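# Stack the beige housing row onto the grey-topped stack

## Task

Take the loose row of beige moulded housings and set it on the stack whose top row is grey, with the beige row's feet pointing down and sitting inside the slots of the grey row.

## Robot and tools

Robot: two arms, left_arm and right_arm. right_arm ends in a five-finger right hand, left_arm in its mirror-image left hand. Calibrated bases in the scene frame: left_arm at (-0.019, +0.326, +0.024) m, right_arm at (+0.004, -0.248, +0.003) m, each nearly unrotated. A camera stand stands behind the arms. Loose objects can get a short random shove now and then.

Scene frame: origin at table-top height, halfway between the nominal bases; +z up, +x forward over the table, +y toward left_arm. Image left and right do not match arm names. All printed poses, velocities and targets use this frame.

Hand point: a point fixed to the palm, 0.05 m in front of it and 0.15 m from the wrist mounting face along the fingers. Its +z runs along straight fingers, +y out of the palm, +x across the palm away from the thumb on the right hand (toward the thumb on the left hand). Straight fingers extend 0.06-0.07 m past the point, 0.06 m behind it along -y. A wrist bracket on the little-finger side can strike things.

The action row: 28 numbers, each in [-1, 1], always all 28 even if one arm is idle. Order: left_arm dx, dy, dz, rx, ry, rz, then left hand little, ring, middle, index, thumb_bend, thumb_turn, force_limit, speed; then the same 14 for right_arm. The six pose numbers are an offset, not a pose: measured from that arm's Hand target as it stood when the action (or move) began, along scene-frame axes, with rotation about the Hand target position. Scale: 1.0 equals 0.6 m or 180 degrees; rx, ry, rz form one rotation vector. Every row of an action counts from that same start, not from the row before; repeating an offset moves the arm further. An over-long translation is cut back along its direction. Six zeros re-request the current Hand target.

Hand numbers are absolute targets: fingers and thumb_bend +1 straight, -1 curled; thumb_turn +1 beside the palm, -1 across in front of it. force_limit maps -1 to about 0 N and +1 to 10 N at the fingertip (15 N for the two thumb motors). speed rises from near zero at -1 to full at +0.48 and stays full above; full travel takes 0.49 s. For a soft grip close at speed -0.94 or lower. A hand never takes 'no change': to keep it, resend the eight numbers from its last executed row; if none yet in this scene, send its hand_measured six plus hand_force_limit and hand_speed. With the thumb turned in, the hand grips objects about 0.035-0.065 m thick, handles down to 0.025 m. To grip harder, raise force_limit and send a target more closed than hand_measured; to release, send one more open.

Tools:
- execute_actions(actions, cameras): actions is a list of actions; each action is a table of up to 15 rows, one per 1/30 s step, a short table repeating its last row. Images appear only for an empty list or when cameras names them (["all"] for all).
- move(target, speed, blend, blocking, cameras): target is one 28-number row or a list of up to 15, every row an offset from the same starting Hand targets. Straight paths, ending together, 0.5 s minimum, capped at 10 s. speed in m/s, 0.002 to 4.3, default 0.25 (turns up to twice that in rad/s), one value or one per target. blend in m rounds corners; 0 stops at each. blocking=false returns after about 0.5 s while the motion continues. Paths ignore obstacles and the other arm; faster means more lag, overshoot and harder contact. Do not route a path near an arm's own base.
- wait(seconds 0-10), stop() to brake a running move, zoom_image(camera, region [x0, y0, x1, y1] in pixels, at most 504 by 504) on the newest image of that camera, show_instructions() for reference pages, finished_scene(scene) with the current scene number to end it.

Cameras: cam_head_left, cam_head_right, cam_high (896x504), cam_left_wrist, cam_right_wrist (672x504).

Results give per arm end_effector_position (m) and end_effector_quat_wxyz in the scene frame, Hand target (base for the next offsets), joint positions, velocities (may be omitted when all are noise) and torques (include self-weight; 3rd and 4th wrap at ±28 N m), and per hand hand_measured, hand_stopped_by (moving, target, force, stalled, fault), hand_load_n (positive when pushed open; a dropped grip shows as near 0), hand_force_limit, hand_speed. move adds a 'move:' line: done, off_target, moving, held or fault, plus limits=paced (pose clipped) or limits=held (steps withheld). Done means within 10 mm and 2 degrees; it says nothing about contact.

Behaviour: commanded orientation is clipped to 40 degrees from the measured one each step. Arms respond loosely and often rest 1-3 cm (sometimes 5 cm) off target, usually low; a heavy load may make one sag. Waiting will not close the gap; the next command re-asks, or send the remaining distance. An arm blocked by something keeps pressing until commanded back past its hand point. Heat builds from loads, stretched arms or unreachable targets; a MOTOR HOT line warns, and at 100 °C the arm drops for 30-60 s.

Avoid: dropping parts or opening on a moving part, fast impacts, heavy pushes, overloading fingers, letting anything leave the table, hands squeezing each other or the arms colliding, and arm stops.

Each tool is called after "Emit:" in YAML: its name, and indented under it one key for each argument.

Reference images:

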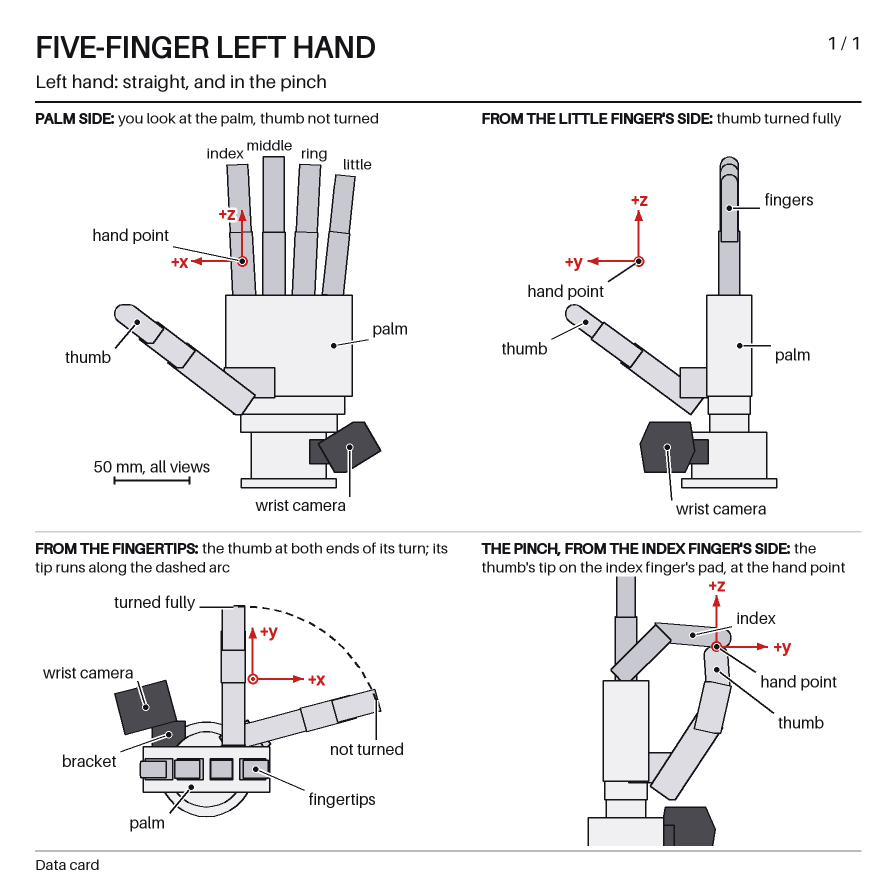

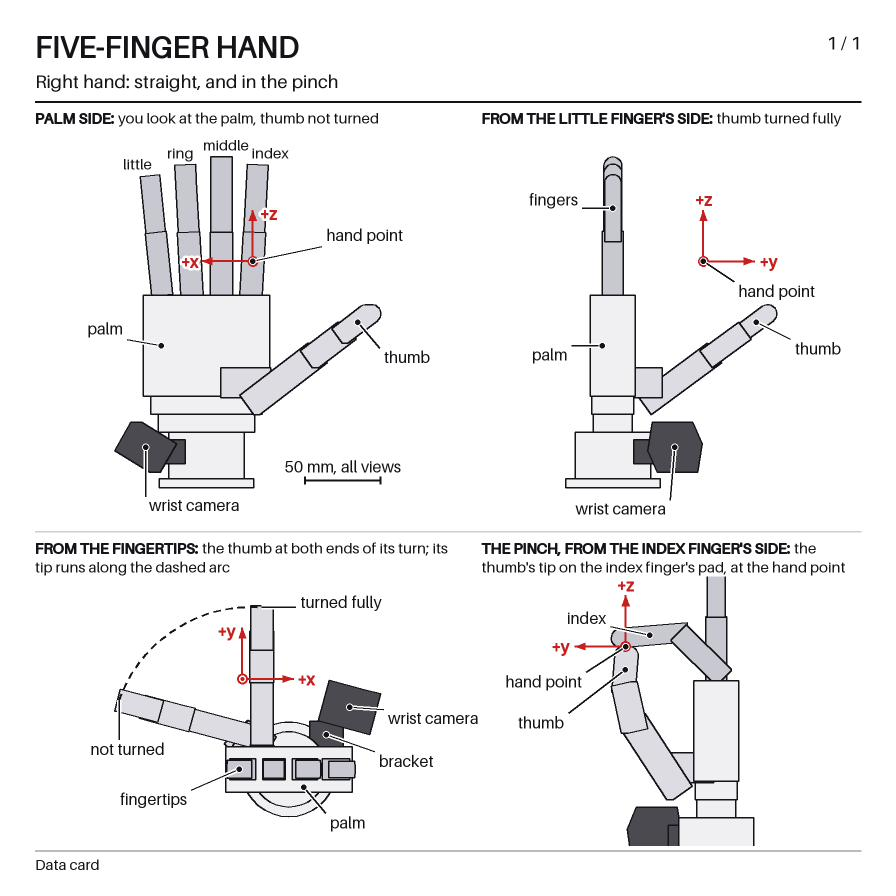

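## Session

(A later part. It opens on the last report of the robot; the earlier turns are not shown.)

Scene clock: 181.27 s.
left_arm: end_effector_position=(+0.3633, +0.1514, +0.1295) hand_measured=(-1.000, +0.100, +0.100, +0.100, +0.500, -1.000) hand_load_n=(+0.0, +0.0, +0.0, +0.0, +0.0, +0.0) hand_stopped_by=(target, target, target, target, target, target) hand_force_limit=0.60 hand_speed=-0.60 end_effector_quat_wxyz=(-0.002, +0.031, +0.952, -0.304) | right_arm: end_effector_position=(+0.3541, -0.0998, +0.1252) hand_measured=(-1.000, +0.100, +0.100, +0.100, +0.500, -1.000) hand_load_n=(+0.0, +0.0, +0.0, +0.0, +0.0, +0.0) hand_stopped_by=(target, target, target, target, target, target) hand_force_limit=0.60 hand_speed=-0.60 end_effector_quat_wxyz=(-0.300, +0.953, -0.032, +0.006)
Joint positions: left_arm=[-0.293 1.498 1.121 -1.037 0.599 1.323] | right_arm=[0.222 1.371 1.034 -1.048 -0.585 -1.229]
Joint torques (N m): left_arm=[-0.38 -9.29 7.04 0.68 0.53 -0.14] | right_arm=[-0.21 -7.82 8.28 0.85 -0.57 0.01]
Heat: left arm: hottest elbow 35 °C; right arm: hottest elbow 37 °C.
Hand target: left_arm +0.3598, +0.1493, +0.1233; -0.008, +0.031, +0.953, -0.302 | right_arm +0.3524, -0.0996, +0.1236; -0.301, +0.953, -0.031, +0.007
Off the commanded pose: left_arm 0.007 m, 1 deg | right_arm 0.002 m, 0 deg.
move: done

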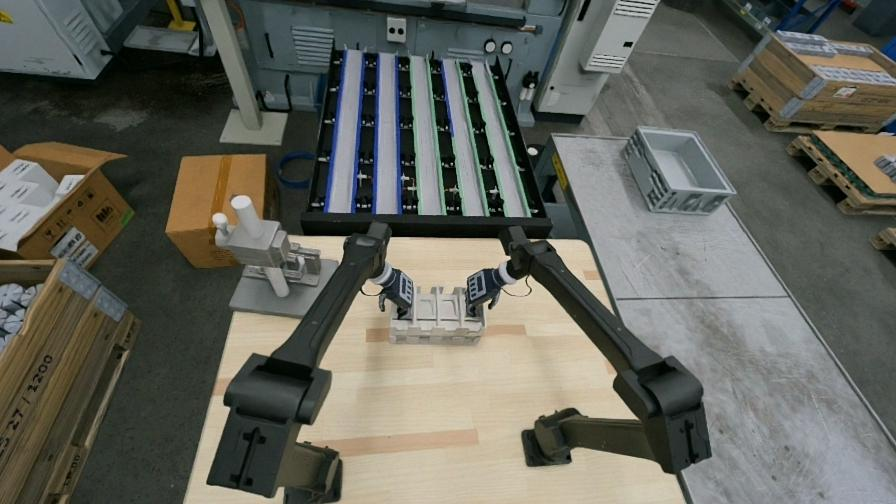

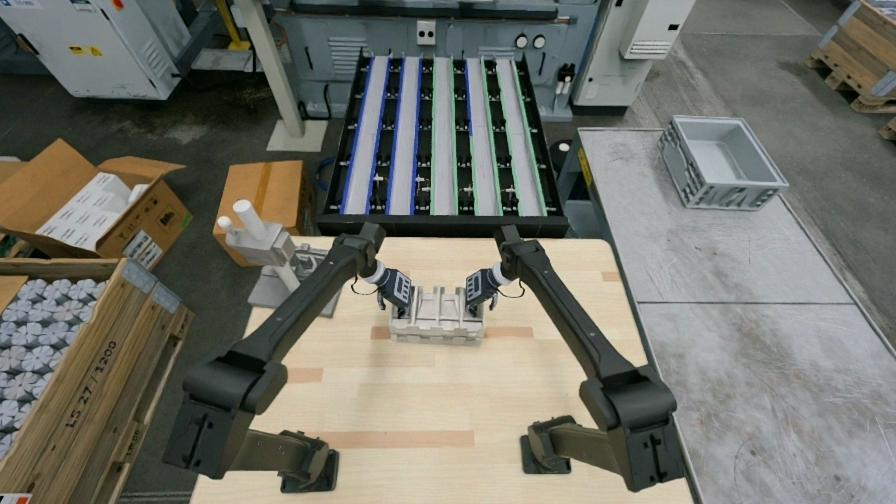

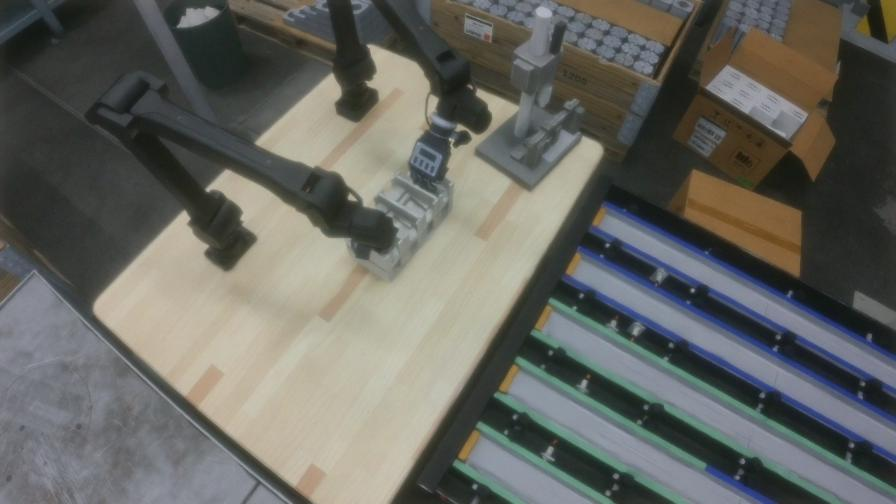

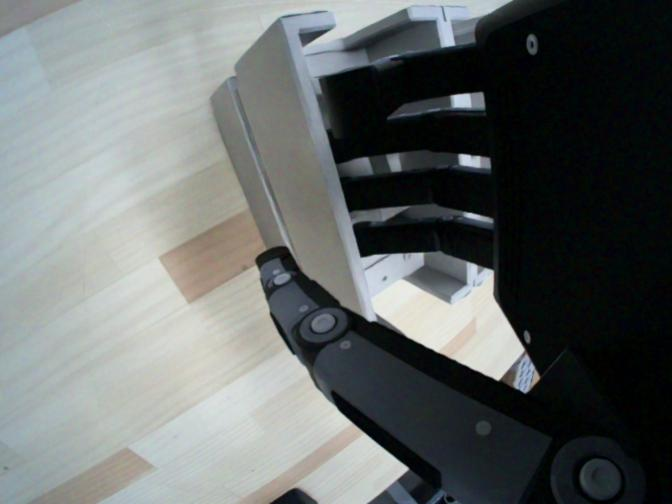

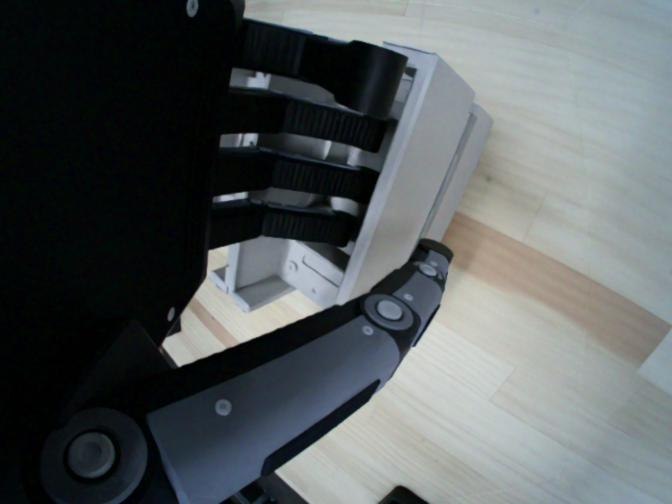

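Emit:
move:
  target:
    - [0,0,0.1,0,0,0,-1,0.1,0.1,0.1,0.5,-1,0.6,-0.6,0,0,0.1,0,0,0,-1,0.1,0.1,0.1,0.5,-1,0.6,-0.6]
    - [0,0.1,0.25,0,0,0,-1,0.1,0.1,0.1,0.5,-1,0.6,-0.6,-0.02,-0.1,0.25,0,0,0,-1,0.1,0.1,0.1,0.5,-1,0.6,-0.6]
  speed: 0.12
  blend: 0.02
  cameras: ["all"]

Emit:
zoom_image:
  camera: "cam_head_left"
  region: [380, 280, 440, 350]

Emit:
zoom_image:
  camera: "cam_head_left"
  region: [435, 280, 495, 350]

Emit:
zoom_image:
  camera: "cam_high"
  region: [340, 210, 420, 290]

Emit:
zoom_image:
  camera: "cam_high"
  region: [395, 165, 475, 245]

Emit:
zoom_image:
  camera: "cam_left_wrist"
  region: [180, 0, 380, 240]

Emit:
zoom_image:
  camera: "cam_right_wrist"
  region: [320, 0, 520, 240]

Scene clock: 188.33 s.
left_arm: end_effector_position=(+0.3459, +0.2097, +0.2503) hand_measured=(-1.000, +0.100, +0.100, +0.100, +0.500, -1.000) hand_load_n=(+0.0, +0.0, +0.0, +0.0, +0.0, +0.0) hand_stopped_by=(target, target, target, target, target, target) hand_force_limit=0.60 hand_speed=-0.60 end_effector_quat_wxyz=(-0.036, +0.022, +0.954, -0.298) | right_arm: end_effector_position=(+0.3307, -0.1592, +0.2589) hand_measured=(-1.000, +0.100, +0.100, +0.100, +0.500, -1.000) hand_load_n=(+0.0, +0.5, +0.0, +0.0, +0.0, +0.0) hand_stopped_by=(target, target, target, target, target, target) hand_force_limit=0.60 hand_speed=-0.60 end_effector_quat_wxyz=(-0.299, +0.953, -0.040, -0.011)
Joint positions: left_arm=[-0.166 1.422 1.363 -1.515 0.61 1.48] | right_arm=[0.072 1.275 1.302 -1.545 -0.605 -1.401]
Joint torques (N m): left_arm=[0.32 -9.93 12.85 -0.13 0.65 -0.03] | right_arm=[-0.44 -6.36 13.12 0.05 -0.6 -0.11]
Heat: left arm: hottest elbow 35 °C; right arm: hottest elbow 37 °C.
Hand target: left_arm +0.3598, +0.2094, +0.2734; -0.008, +0.031, +0.953, -0.303 | right_arm +0.3405, -0.1597, +0.2735; -0.301, +0.953, -0.031, +0.007
Off the commanded pose: left_arm 0.027 m, 3 deg | right_arm 0.018 m, 2 deg.
move: off_target (left_arm, right_arm)

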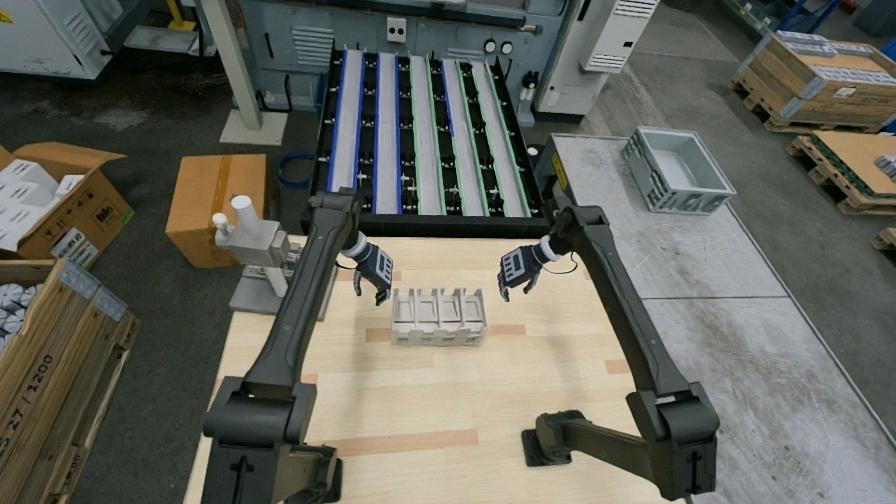

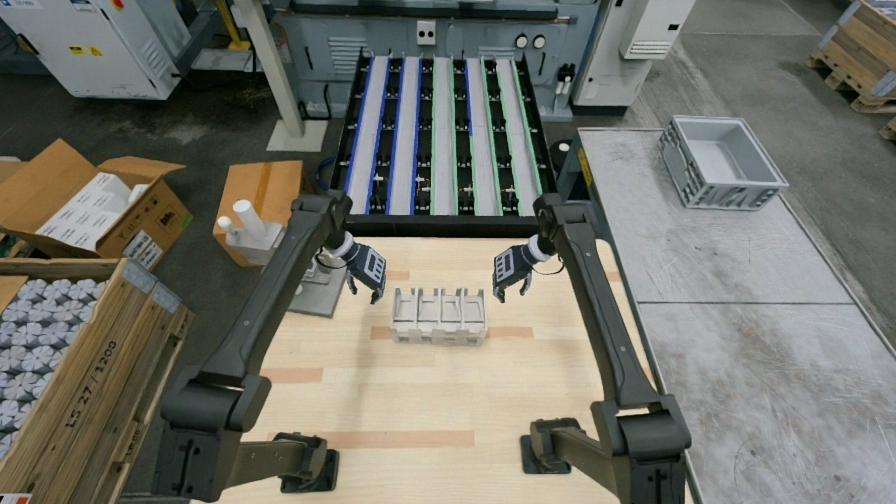

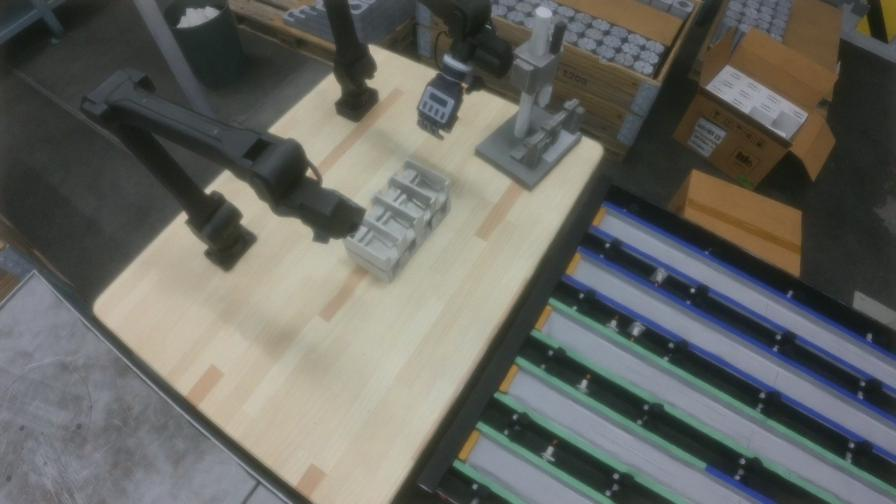

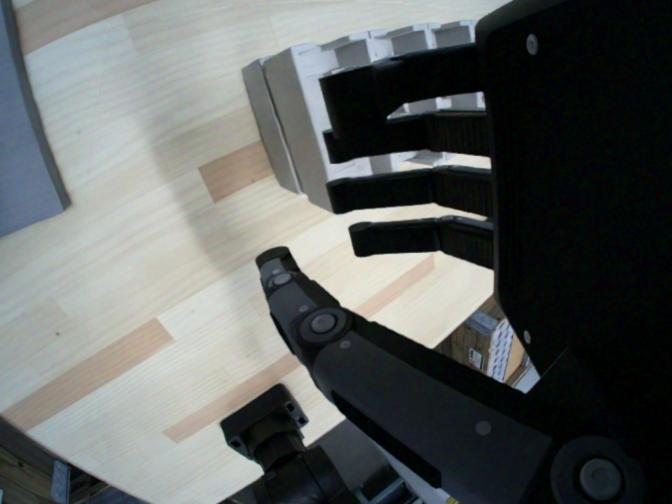

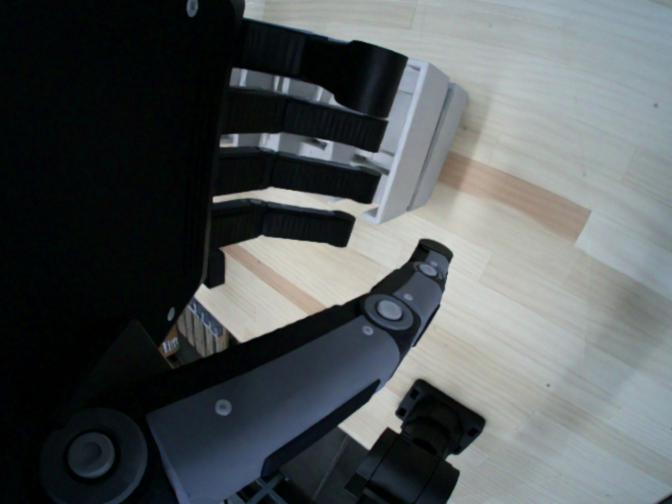

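Scaled by 7.200 from the camera's 896x504 image, which has a finer 1280x720 frame.

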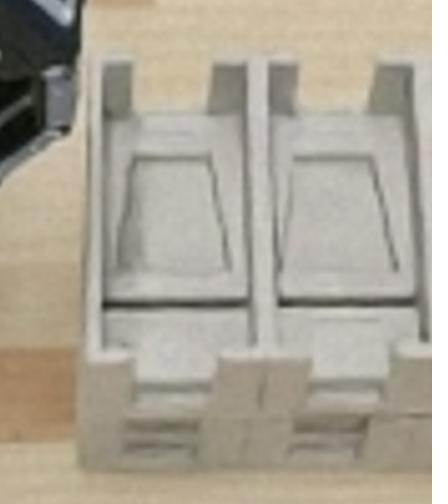

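Scaled by 7.200 from the camera's 896x504 image, which has a finer 1280x720 frame.

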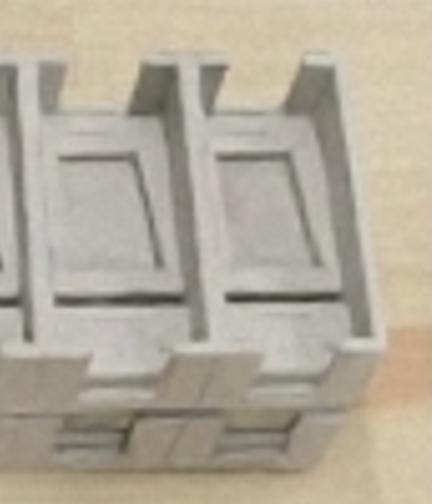

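Scaled by 6.300 from the camera's 896x504 image, which has a finer 1280x720 frame.

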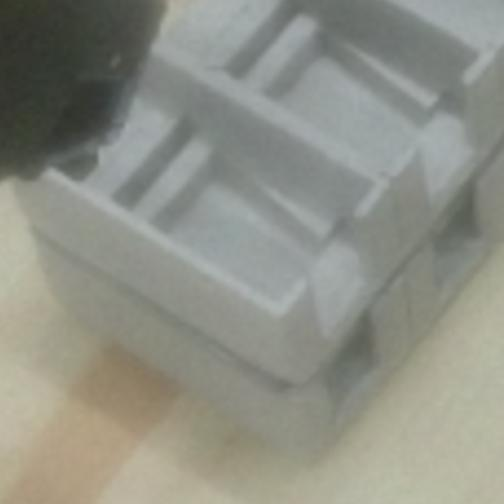

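Scaled by 6.300 from the camera's 896x504 image, which has a finer 1280x720 frame.

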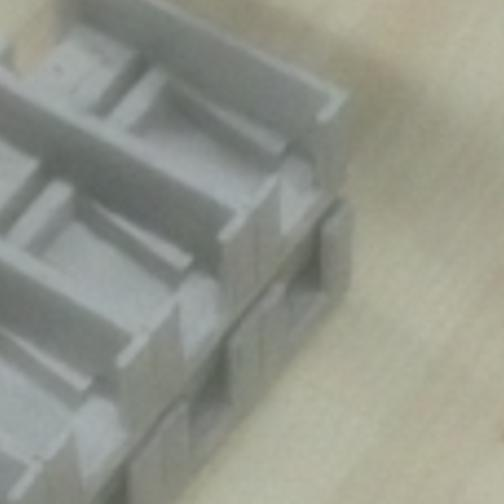

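Scaled by 2.100 from the camera's 672x504 image, which has a finer 960x720 frame.

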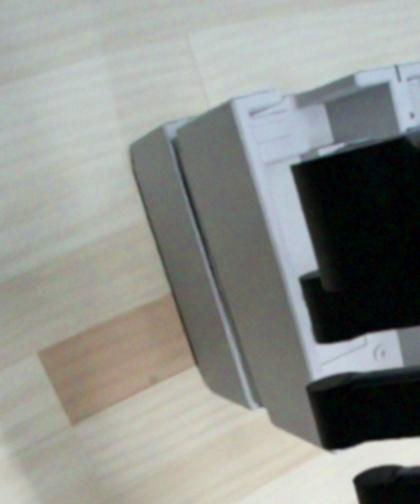

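Scaled by 2.100 from the camera's 672x504 image, which has a finer 960x720 frame.

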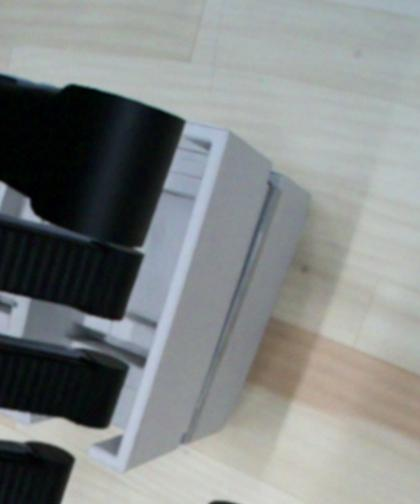

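Emit:
move:
  target:
    - [-0.05,0.11,0,0,0,0,1,1,1,1,0.5,-1,0.6,-0.3,0,0,0,0,0,0,-1,0.1,0.1,0.1,0.5,-1,0.6,-0.6]
    - [-0.05,0.11,-0.24,0,0,0,1,1,1,1,0.5,-1,0.6,-0.3,0,0,0,0,0,0,-1,0.1,0.1,0.1,0.5,-1,0.6,-0.6]
  speed: 0.15
  cameras: ["cam_head_left","cam_left_wrist","cam_right_wrist"]

Emit:
zoom_image:
  camera: "cam_right_wrist"
  region: [370, 50, 490, 230]

Emit:
zoom_image:
  camera: "cam_head_left"
  region: [384, 315, 434, 350]

Scene clock: 196.47 s.
left_arm: end_effector_position=(+0.3290, +0.2756, +0.1318) hand_measured=(+1.000, +1.000, +1.000, +1.000, +0.500, -1.000) hand_load_n=(+0.0, +0.0, +0.0, +0.0, +0.0, +0.0) hand_stopped_by=(target, target, target, target, target, target) hand_force_limit=0.60 hand_speed=-0.30 end_effector_quat_wxyz=(-0.010, +0.028, +0.953, -0.302) | right_arm: end_effector_position=(+0.3307, -0.1592, +0.2589) hand_measured=(-1.000, +0.100, +0.100, +0.100, +0.500, -1.000) hand_load_n=(+0.0, +0.0, +0.0, +0.0, +0.0, +0.0) hand_stopped_by=(target, target, target, target, target, target) hand_force_limit=0.60 hand_speed=-0.60 end_effector_quat_wxyz=(-0.299, +0.954, -0.040, -0.011)
Joint positions: left_arm=[0 1.421 1.046 -1.261 0.61 1.679] | right_arm=[0.072 1.275 1.302 -1.545 -0.605 -1.402]
Joint torques (N m): left_arm=[-0.03 -8 7.04 0.46 0.62 -0.05] | right_arm=[-0.44 -6.3 13.12 0.08 -0.6 -0.11]
Heat: left arm: hottest elbow 36 °C; right arm: hottest elbow 38 °C.
Hand target: left_arm +0.3297, +0.2754, +0.1293; -0.008, +0.031, +0.953, -0.302 | right_arm +0.3405, -0.1597, +0.2735; -0.301, +0.953, -0.031, +0.007
Off the commanded pose: left_arm 0.003 m, 1 deg | right_arm 0.018 m, 2 deg.
move: off_target (right_arm)
Images, in order (width x height): cam_head_left 896x504, cam_left_wrist 672x504, cam_right_wrist 672x504.

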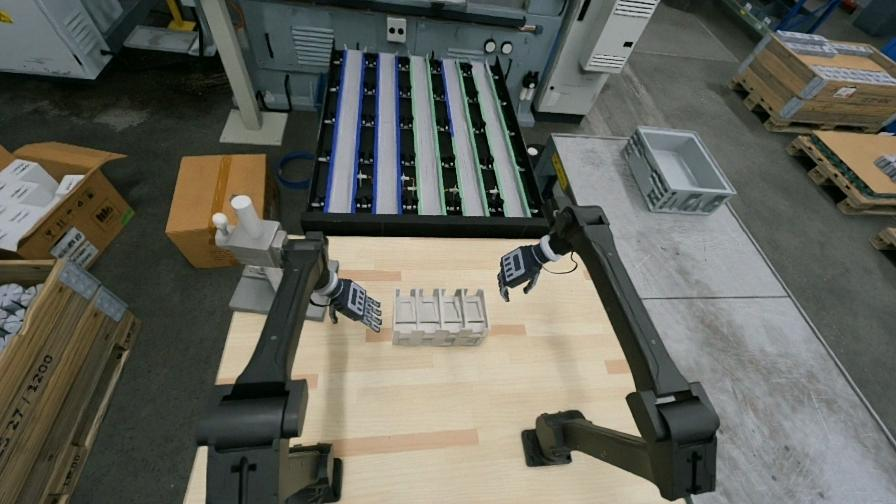

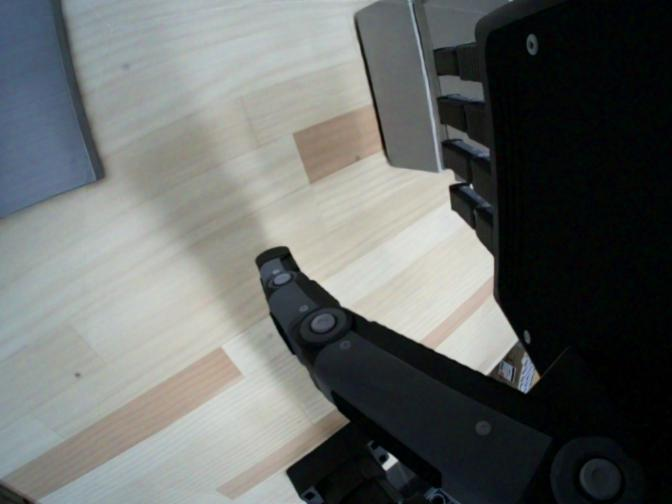

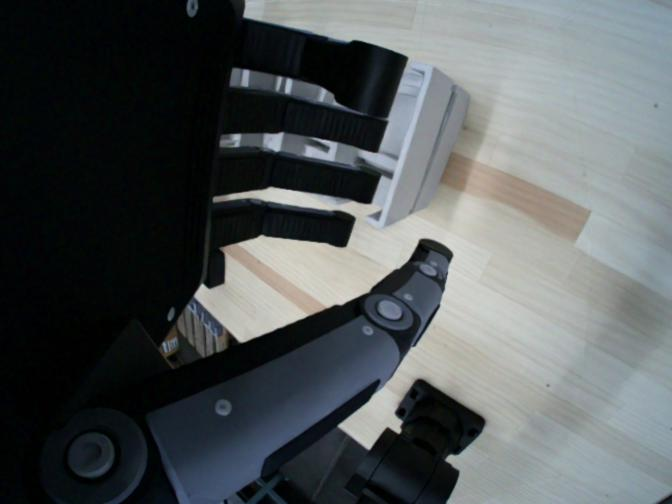

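Scaled by 2.800 from the camera's 672x504 image, which has a finer 960x720 frame.

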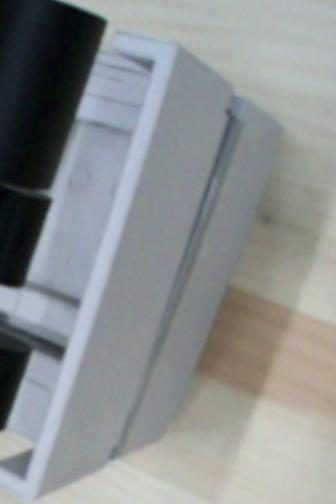

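Scaled by 10.080 from the camera's 896x504 image, which has a finer 1280x720 frame.

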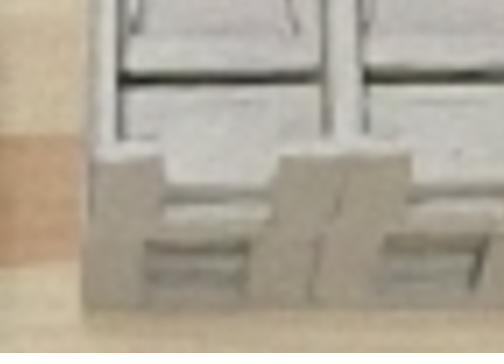

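Emit:
zoom_image:
  camera: "cam_head_left"
  region: [380, 280, 500, 350]

Emit:
wait:
  seconds: 0.1
  cameras: ["cam_high","cam_head_left"]

Emit:
zoom_image:
  camera: "cam_high"
  region: [340, 210, 420, 290]

Emit:
zoom_image:
  camera: "cam_high"
  region: [395, 165, 475, 245]

Emit:
zoom_image:
  camera: "cam_head_left"
  region: [440, 315, 490, 350]

Scaled by 4.200 from the camera's 896x504 image, which has a finer 1280x720 frame.

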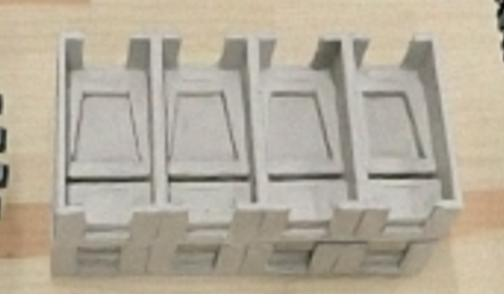

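Scene clock: 198.53 s.
left_arm: end_effector_position=(+0.3290, +0.2756, +0.1318) hand_measured=(+1.000, +1.000, +1.000, +1.000, +0.500, -1.000) hand_load_n=(+0.0, +0.0, +0.0, +0.0, +0.0, +0.0) hand_stopped_by=(target, target, target, target, target, target) hand_force_limit=0.60 hand_speed=-0.30 end_effector_quat_wxyz=(-0.010, +0.028, +0.953, -0.302) | right_arm: end_effector_position=(+0.3307, -0.1592, +0.2589) hand_measured=(-1.000, +0.100, +0.100, +0.100, +0.500, -1.000) hand_load_n=(+0.0, +0.0, +0.0, +0.0, +0.0, +0.0) hand_stopped_by=(target, target, target, target, target, target) hand_force_limit=0.60 hand_speed=-0.60 end_effector_quat_wxyz=(-0.299, +0.954, -0.040, -0.011)
Joint positions: left_arm=[0 1.421 1.046 -1.261 0.61 1.679] | right_arm=[0.072 1.275 1.302 -1.545 -0.605 -1.402]
Joint torques (N m): left_arm=[-0.03 -8.06 7.04 0.44 0.62 -0.04] | right_arm=[-0.44 -6.3 13.15 0.06 -0.61 -0.11]
Heat: left arm: hottest elbow 36 °C; right arm: hottest elbow 38 °C.
Hand target: left_arm +0.3297, +0.2754, +0.1293; -0.008, +0.031, +0.953, -0.302 | right_arm +0.3405, -0.1597, +0.2735; -0.301, +0.953, -0.031, +0.007
Off the commanded pose: left_arm 0.003 m, 1 deg | right_arm 0.018 m, 2 deg.
wait: 0.10 s; at rest from the start
Images, in order (width x height): cam_head_left 896x504, cam_high 896x504.

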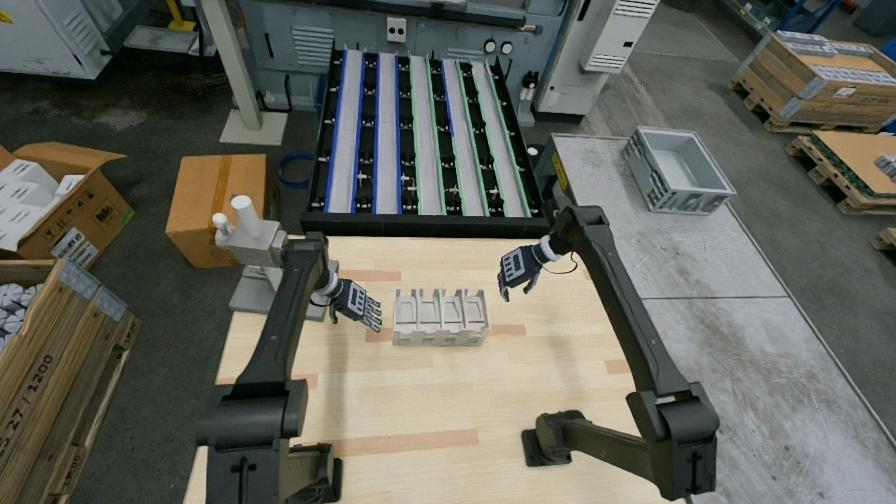

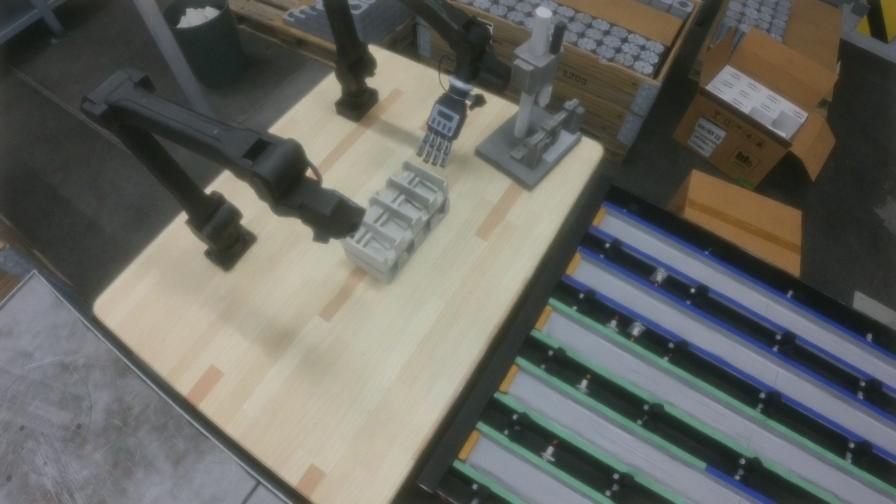

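Scaled by 6.300 from the camera's 896x504 image, which has a finer 1280x720 frame.

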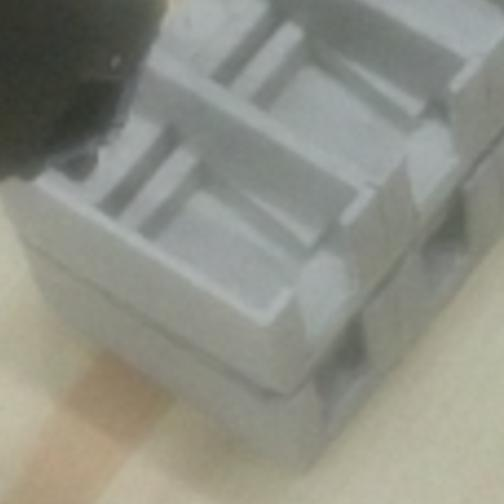

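Scaled by 6.300 from the camera's 896x504 image, which has a finer 1280x720 frame.

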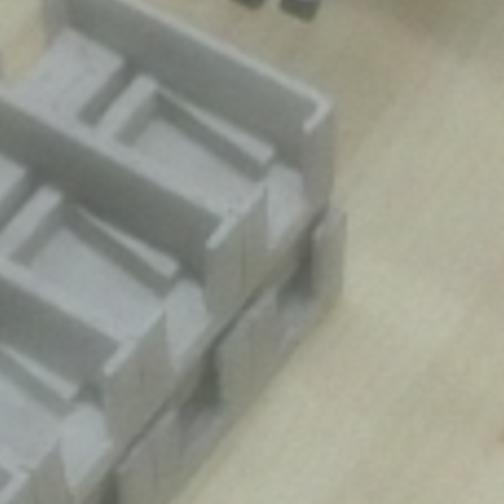

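Scaled by 10.080 from the camera's 896x504 image, which has a finer 1280x720 frame.

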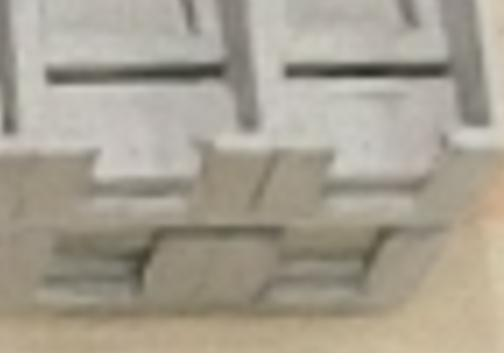

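Emit:
move:
  target: [0,-0.047,0,0,0,0,1,1,1,1,0.5,-1,0.6,-0.3,0,0,0,0,0,0,-1,0.1,0.1,0.1,0.5,-1,0.6,-0.6]
  speed: 0.06
  cameras: ["cam_head_left","cam_left_wrist","cam_right_wrist"]

Emit:
zoom_image:
  camera: "cam_right_wrist"
  region: [370, 50, 490, 230]

Emit:
zoom_image:
  camera: "cam_head_left"
  region: [384, 315, 434, 350]

Scene clock: 201.00 s.
left_arm: end_effector_position=(+0.3335, +0.2491, +0.1314) hand_measured=(+1.000, +1.000, +1.000, +1.000, +0.500, -1.000) hand_load_n=(+0.0, +0.0, +0.0, -0.5, +0.0, +0.0) hand_stopped_by=(target, target, target, target, target, target) hand_force_limit=0.60 hand_speed=-0.30 end_effector_quat_wxyz=(-0.008, +0.033, +0.953, -0.302) | right_arm: end_effector_position=(+0.3307, -0.1592, +0.2589) hand_measured=(-1.000, +0.100, +0.100, +0.100, +0.500, -1.000) hand_load_n=(+0.0, +0.0, +0.0, +0.0, +0.0, +0.0) hand_stopped_by=(target, target, target, target, target, target) hand_force_limit=0.60 hand_speed=-0.60 end_effector_quat_wxyz=(-0.299, +0.954, -0.040, -0.011)
Joint positions: left_arm=[-0.069 1.421 1.046 -1.211 0.613 1.603] | right_arm=[0.072 1.275 1.302 -1.545 -0.605 -1.402]
Joint torques (N m): left_arm=[-0.32 -8.88 6.37 0.54 0.64 -0.2] | right_arm=[-0.5 -6.36 13.15 0.06 -0.6 -0.11]
Heat: left arm: hottest elbow 36 °C; right arm: hottest elbow 39 °C.
Hand target: left_arm +0.3297, +0.2472, +0.1293; -0.008, +0.031, +0.953, -0.302 | right_arm +0.3405, -0.1597, +0.2735; -0.301, +0.953, -0.031, +0.007
Off the commanded pose: left_arm 0.005 m, 0 deg | right_arm 0.018 m, 2 deg.
move: off_target (right_arm)
Images, in order (width x height): cam_head_left 896x504, cam_left_wrist 672x504, cam_right_wrist 672x504.

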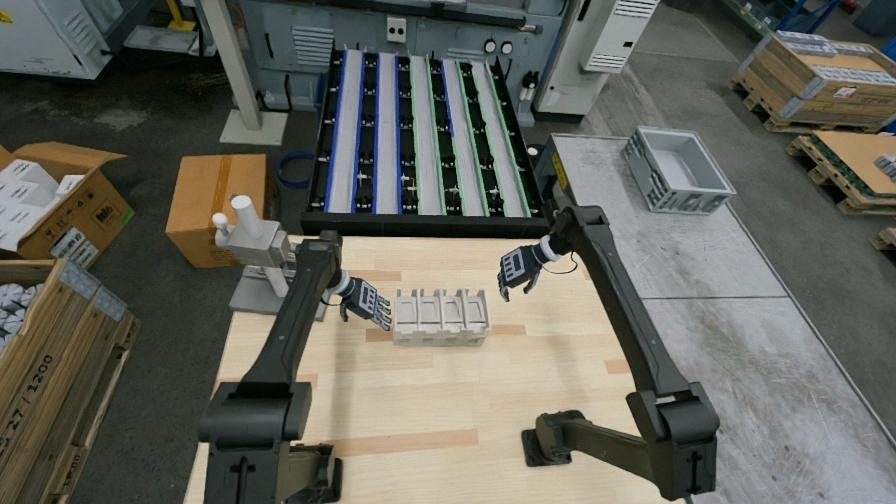

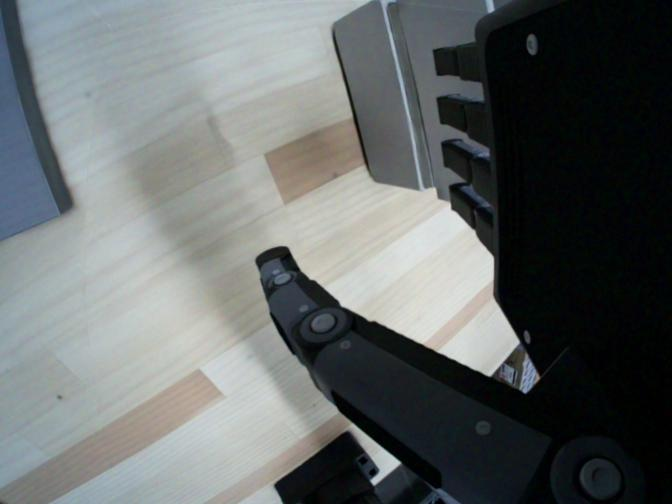

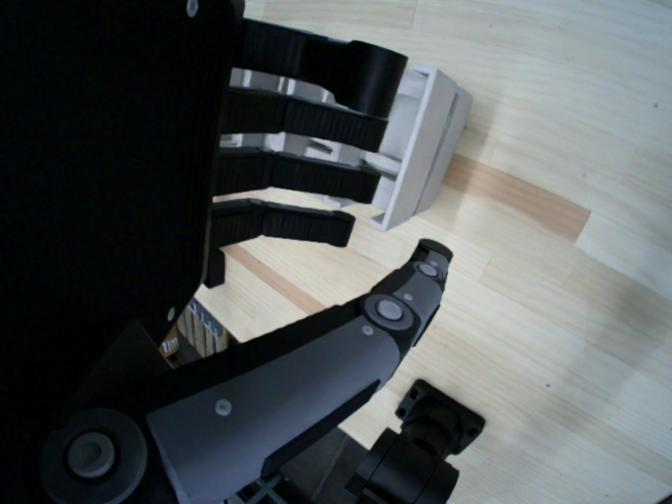

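Scaled by 2.800 from the camera's 672x504 image, which has a finer 960x720 frame.

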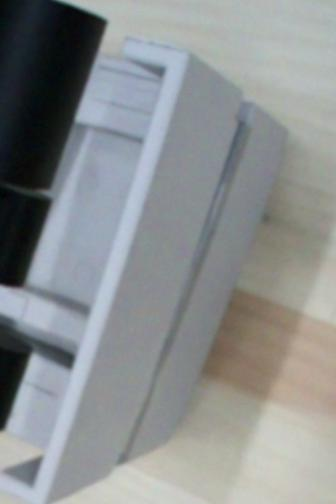

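Scaled by 10.080 from the camera's 896x504 image, which has a finer 1280x720 frame.

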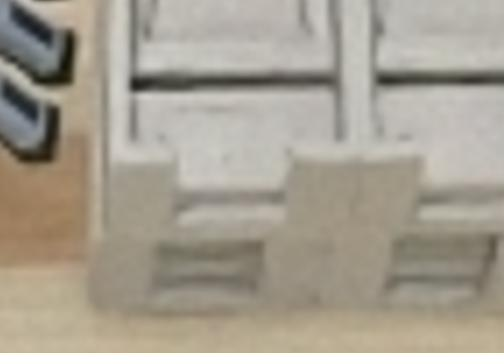

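Emit:
move:
  target: [0,-0.012,0,0,0,0,1,1,1,1,0.5,-1,0.6,-0.3,0,0,0,0,0,0,-1,0.1,0.1,0.1,0.5,-1,0.6,-0.6]
  speed: 0.04
  cameras: ["cam_head_left","cam_left_wrist","cam_right_wrist"]

Emit:
zoom_image:
  camera: "cam_right_wrist"
  region: [370, 50, 490, 230]

Emit:
zoom_image:
  camera: "cam_head_left"
  region: [384, 315, 434, 350]

Scene clock: 203.47 s.
left_arm: end_effector_position=(+0.3320, +0.2432, +0.1294) hand_measured=(+1.000, +1.000, +1.000, +1.000, +0.500, -1.000) hand_load_n=(+0.0, +0.0, +0.0, +0.0, +0.0, +0.0) hand_stopped_by=(target, target, target, target, target, target) hand_force_limit=0.60 hand_speed=-0.30 end_effector_quat_wxyz=(-0.010, +0.030, +0.953, -0.302) | right_arm: end_effector_position=(+0.3307, -0.1592, +0.2589) hand_measured=(-1.000, +0.100, +0.100, +0.100, +0.500, -1.000) hand_load_n=(+0.0, +0.0, +0.0, +0.0, +0.0, +0.0) hand_stopped_by=(target, target, target, target, target, target) hand_force_limit=0.60 hand_speed=-0.60 end_effector_quat_wxyz=(-0.299, +0.954, -0.040, -0.011)
Joint positions: left_arm=[-0.084 1.421 1.04 -1.197 0.613 1.58] | right_arm=[0.072 1.275 1.302 -1.545 -0.605 -1.402]
Joint torques (N m): left_arm=[-0.56 -9 6.75 0.55 0.65 -0.17] | right_arm=[-0.5 -6.36 13.11 0.06 -0.61 -0.11]
Heat: left arm: hottest elbow 36 °C; right arm: hottest elbow 39 °C.
Hand target: left_arm +0.3297, +0.2399, +0.1294; -0.008, +0.031, +0.953, -0.303 | right_arm +0.3405, -0.1597, +0.2735; -0.301, +0.953, -0.031, +0.007
Off the commanded pose: left_arm 0.004 m, 0 deg | right_arm 0.018 m, 2 deg.
move: off_target (right_arm)
Images, in order (width x height): cam_head_left 896x504, cam_left_wrist 672x504, cam_right_wrist 672x504.

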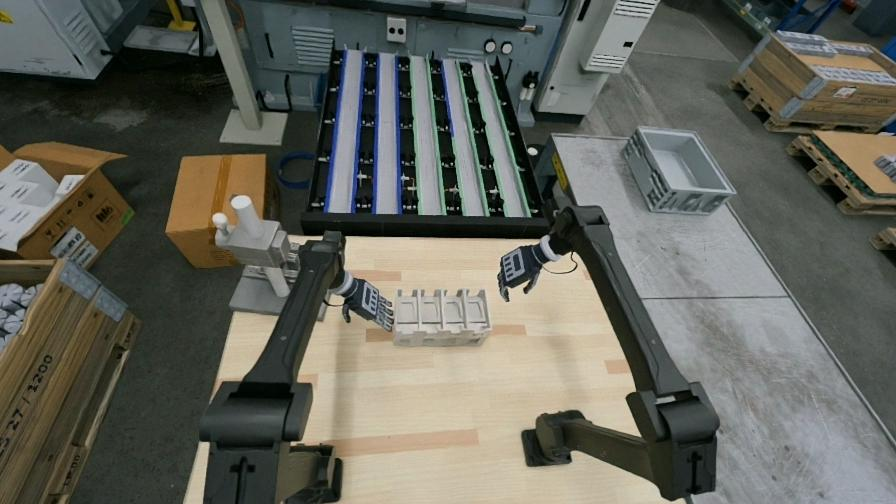

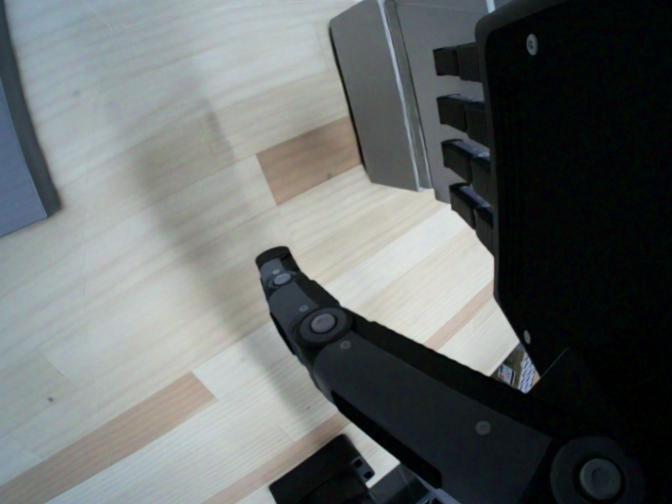

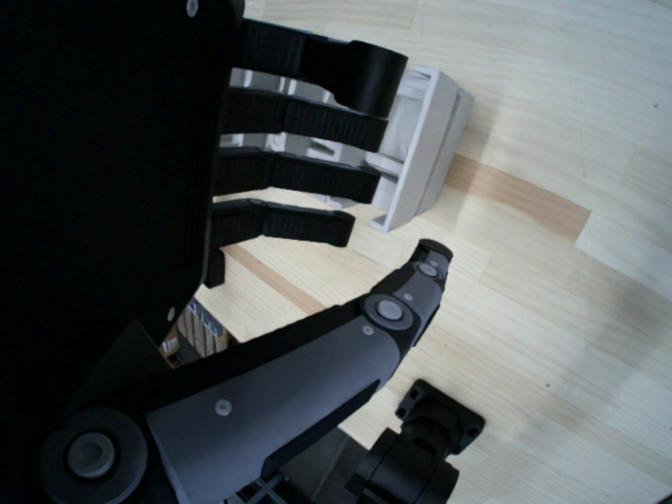

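Scaled by 2.800 from the camera's 672x504 image, which has a finer 960x720 frame.

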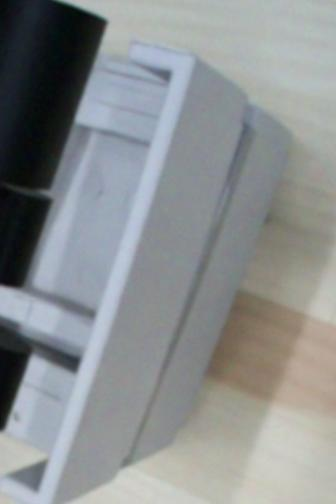

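Scaled by 10.080 from the camera's 896x504 image, which has a finer 1280x720 frame.

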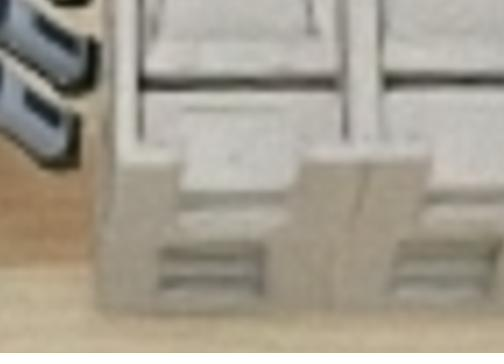

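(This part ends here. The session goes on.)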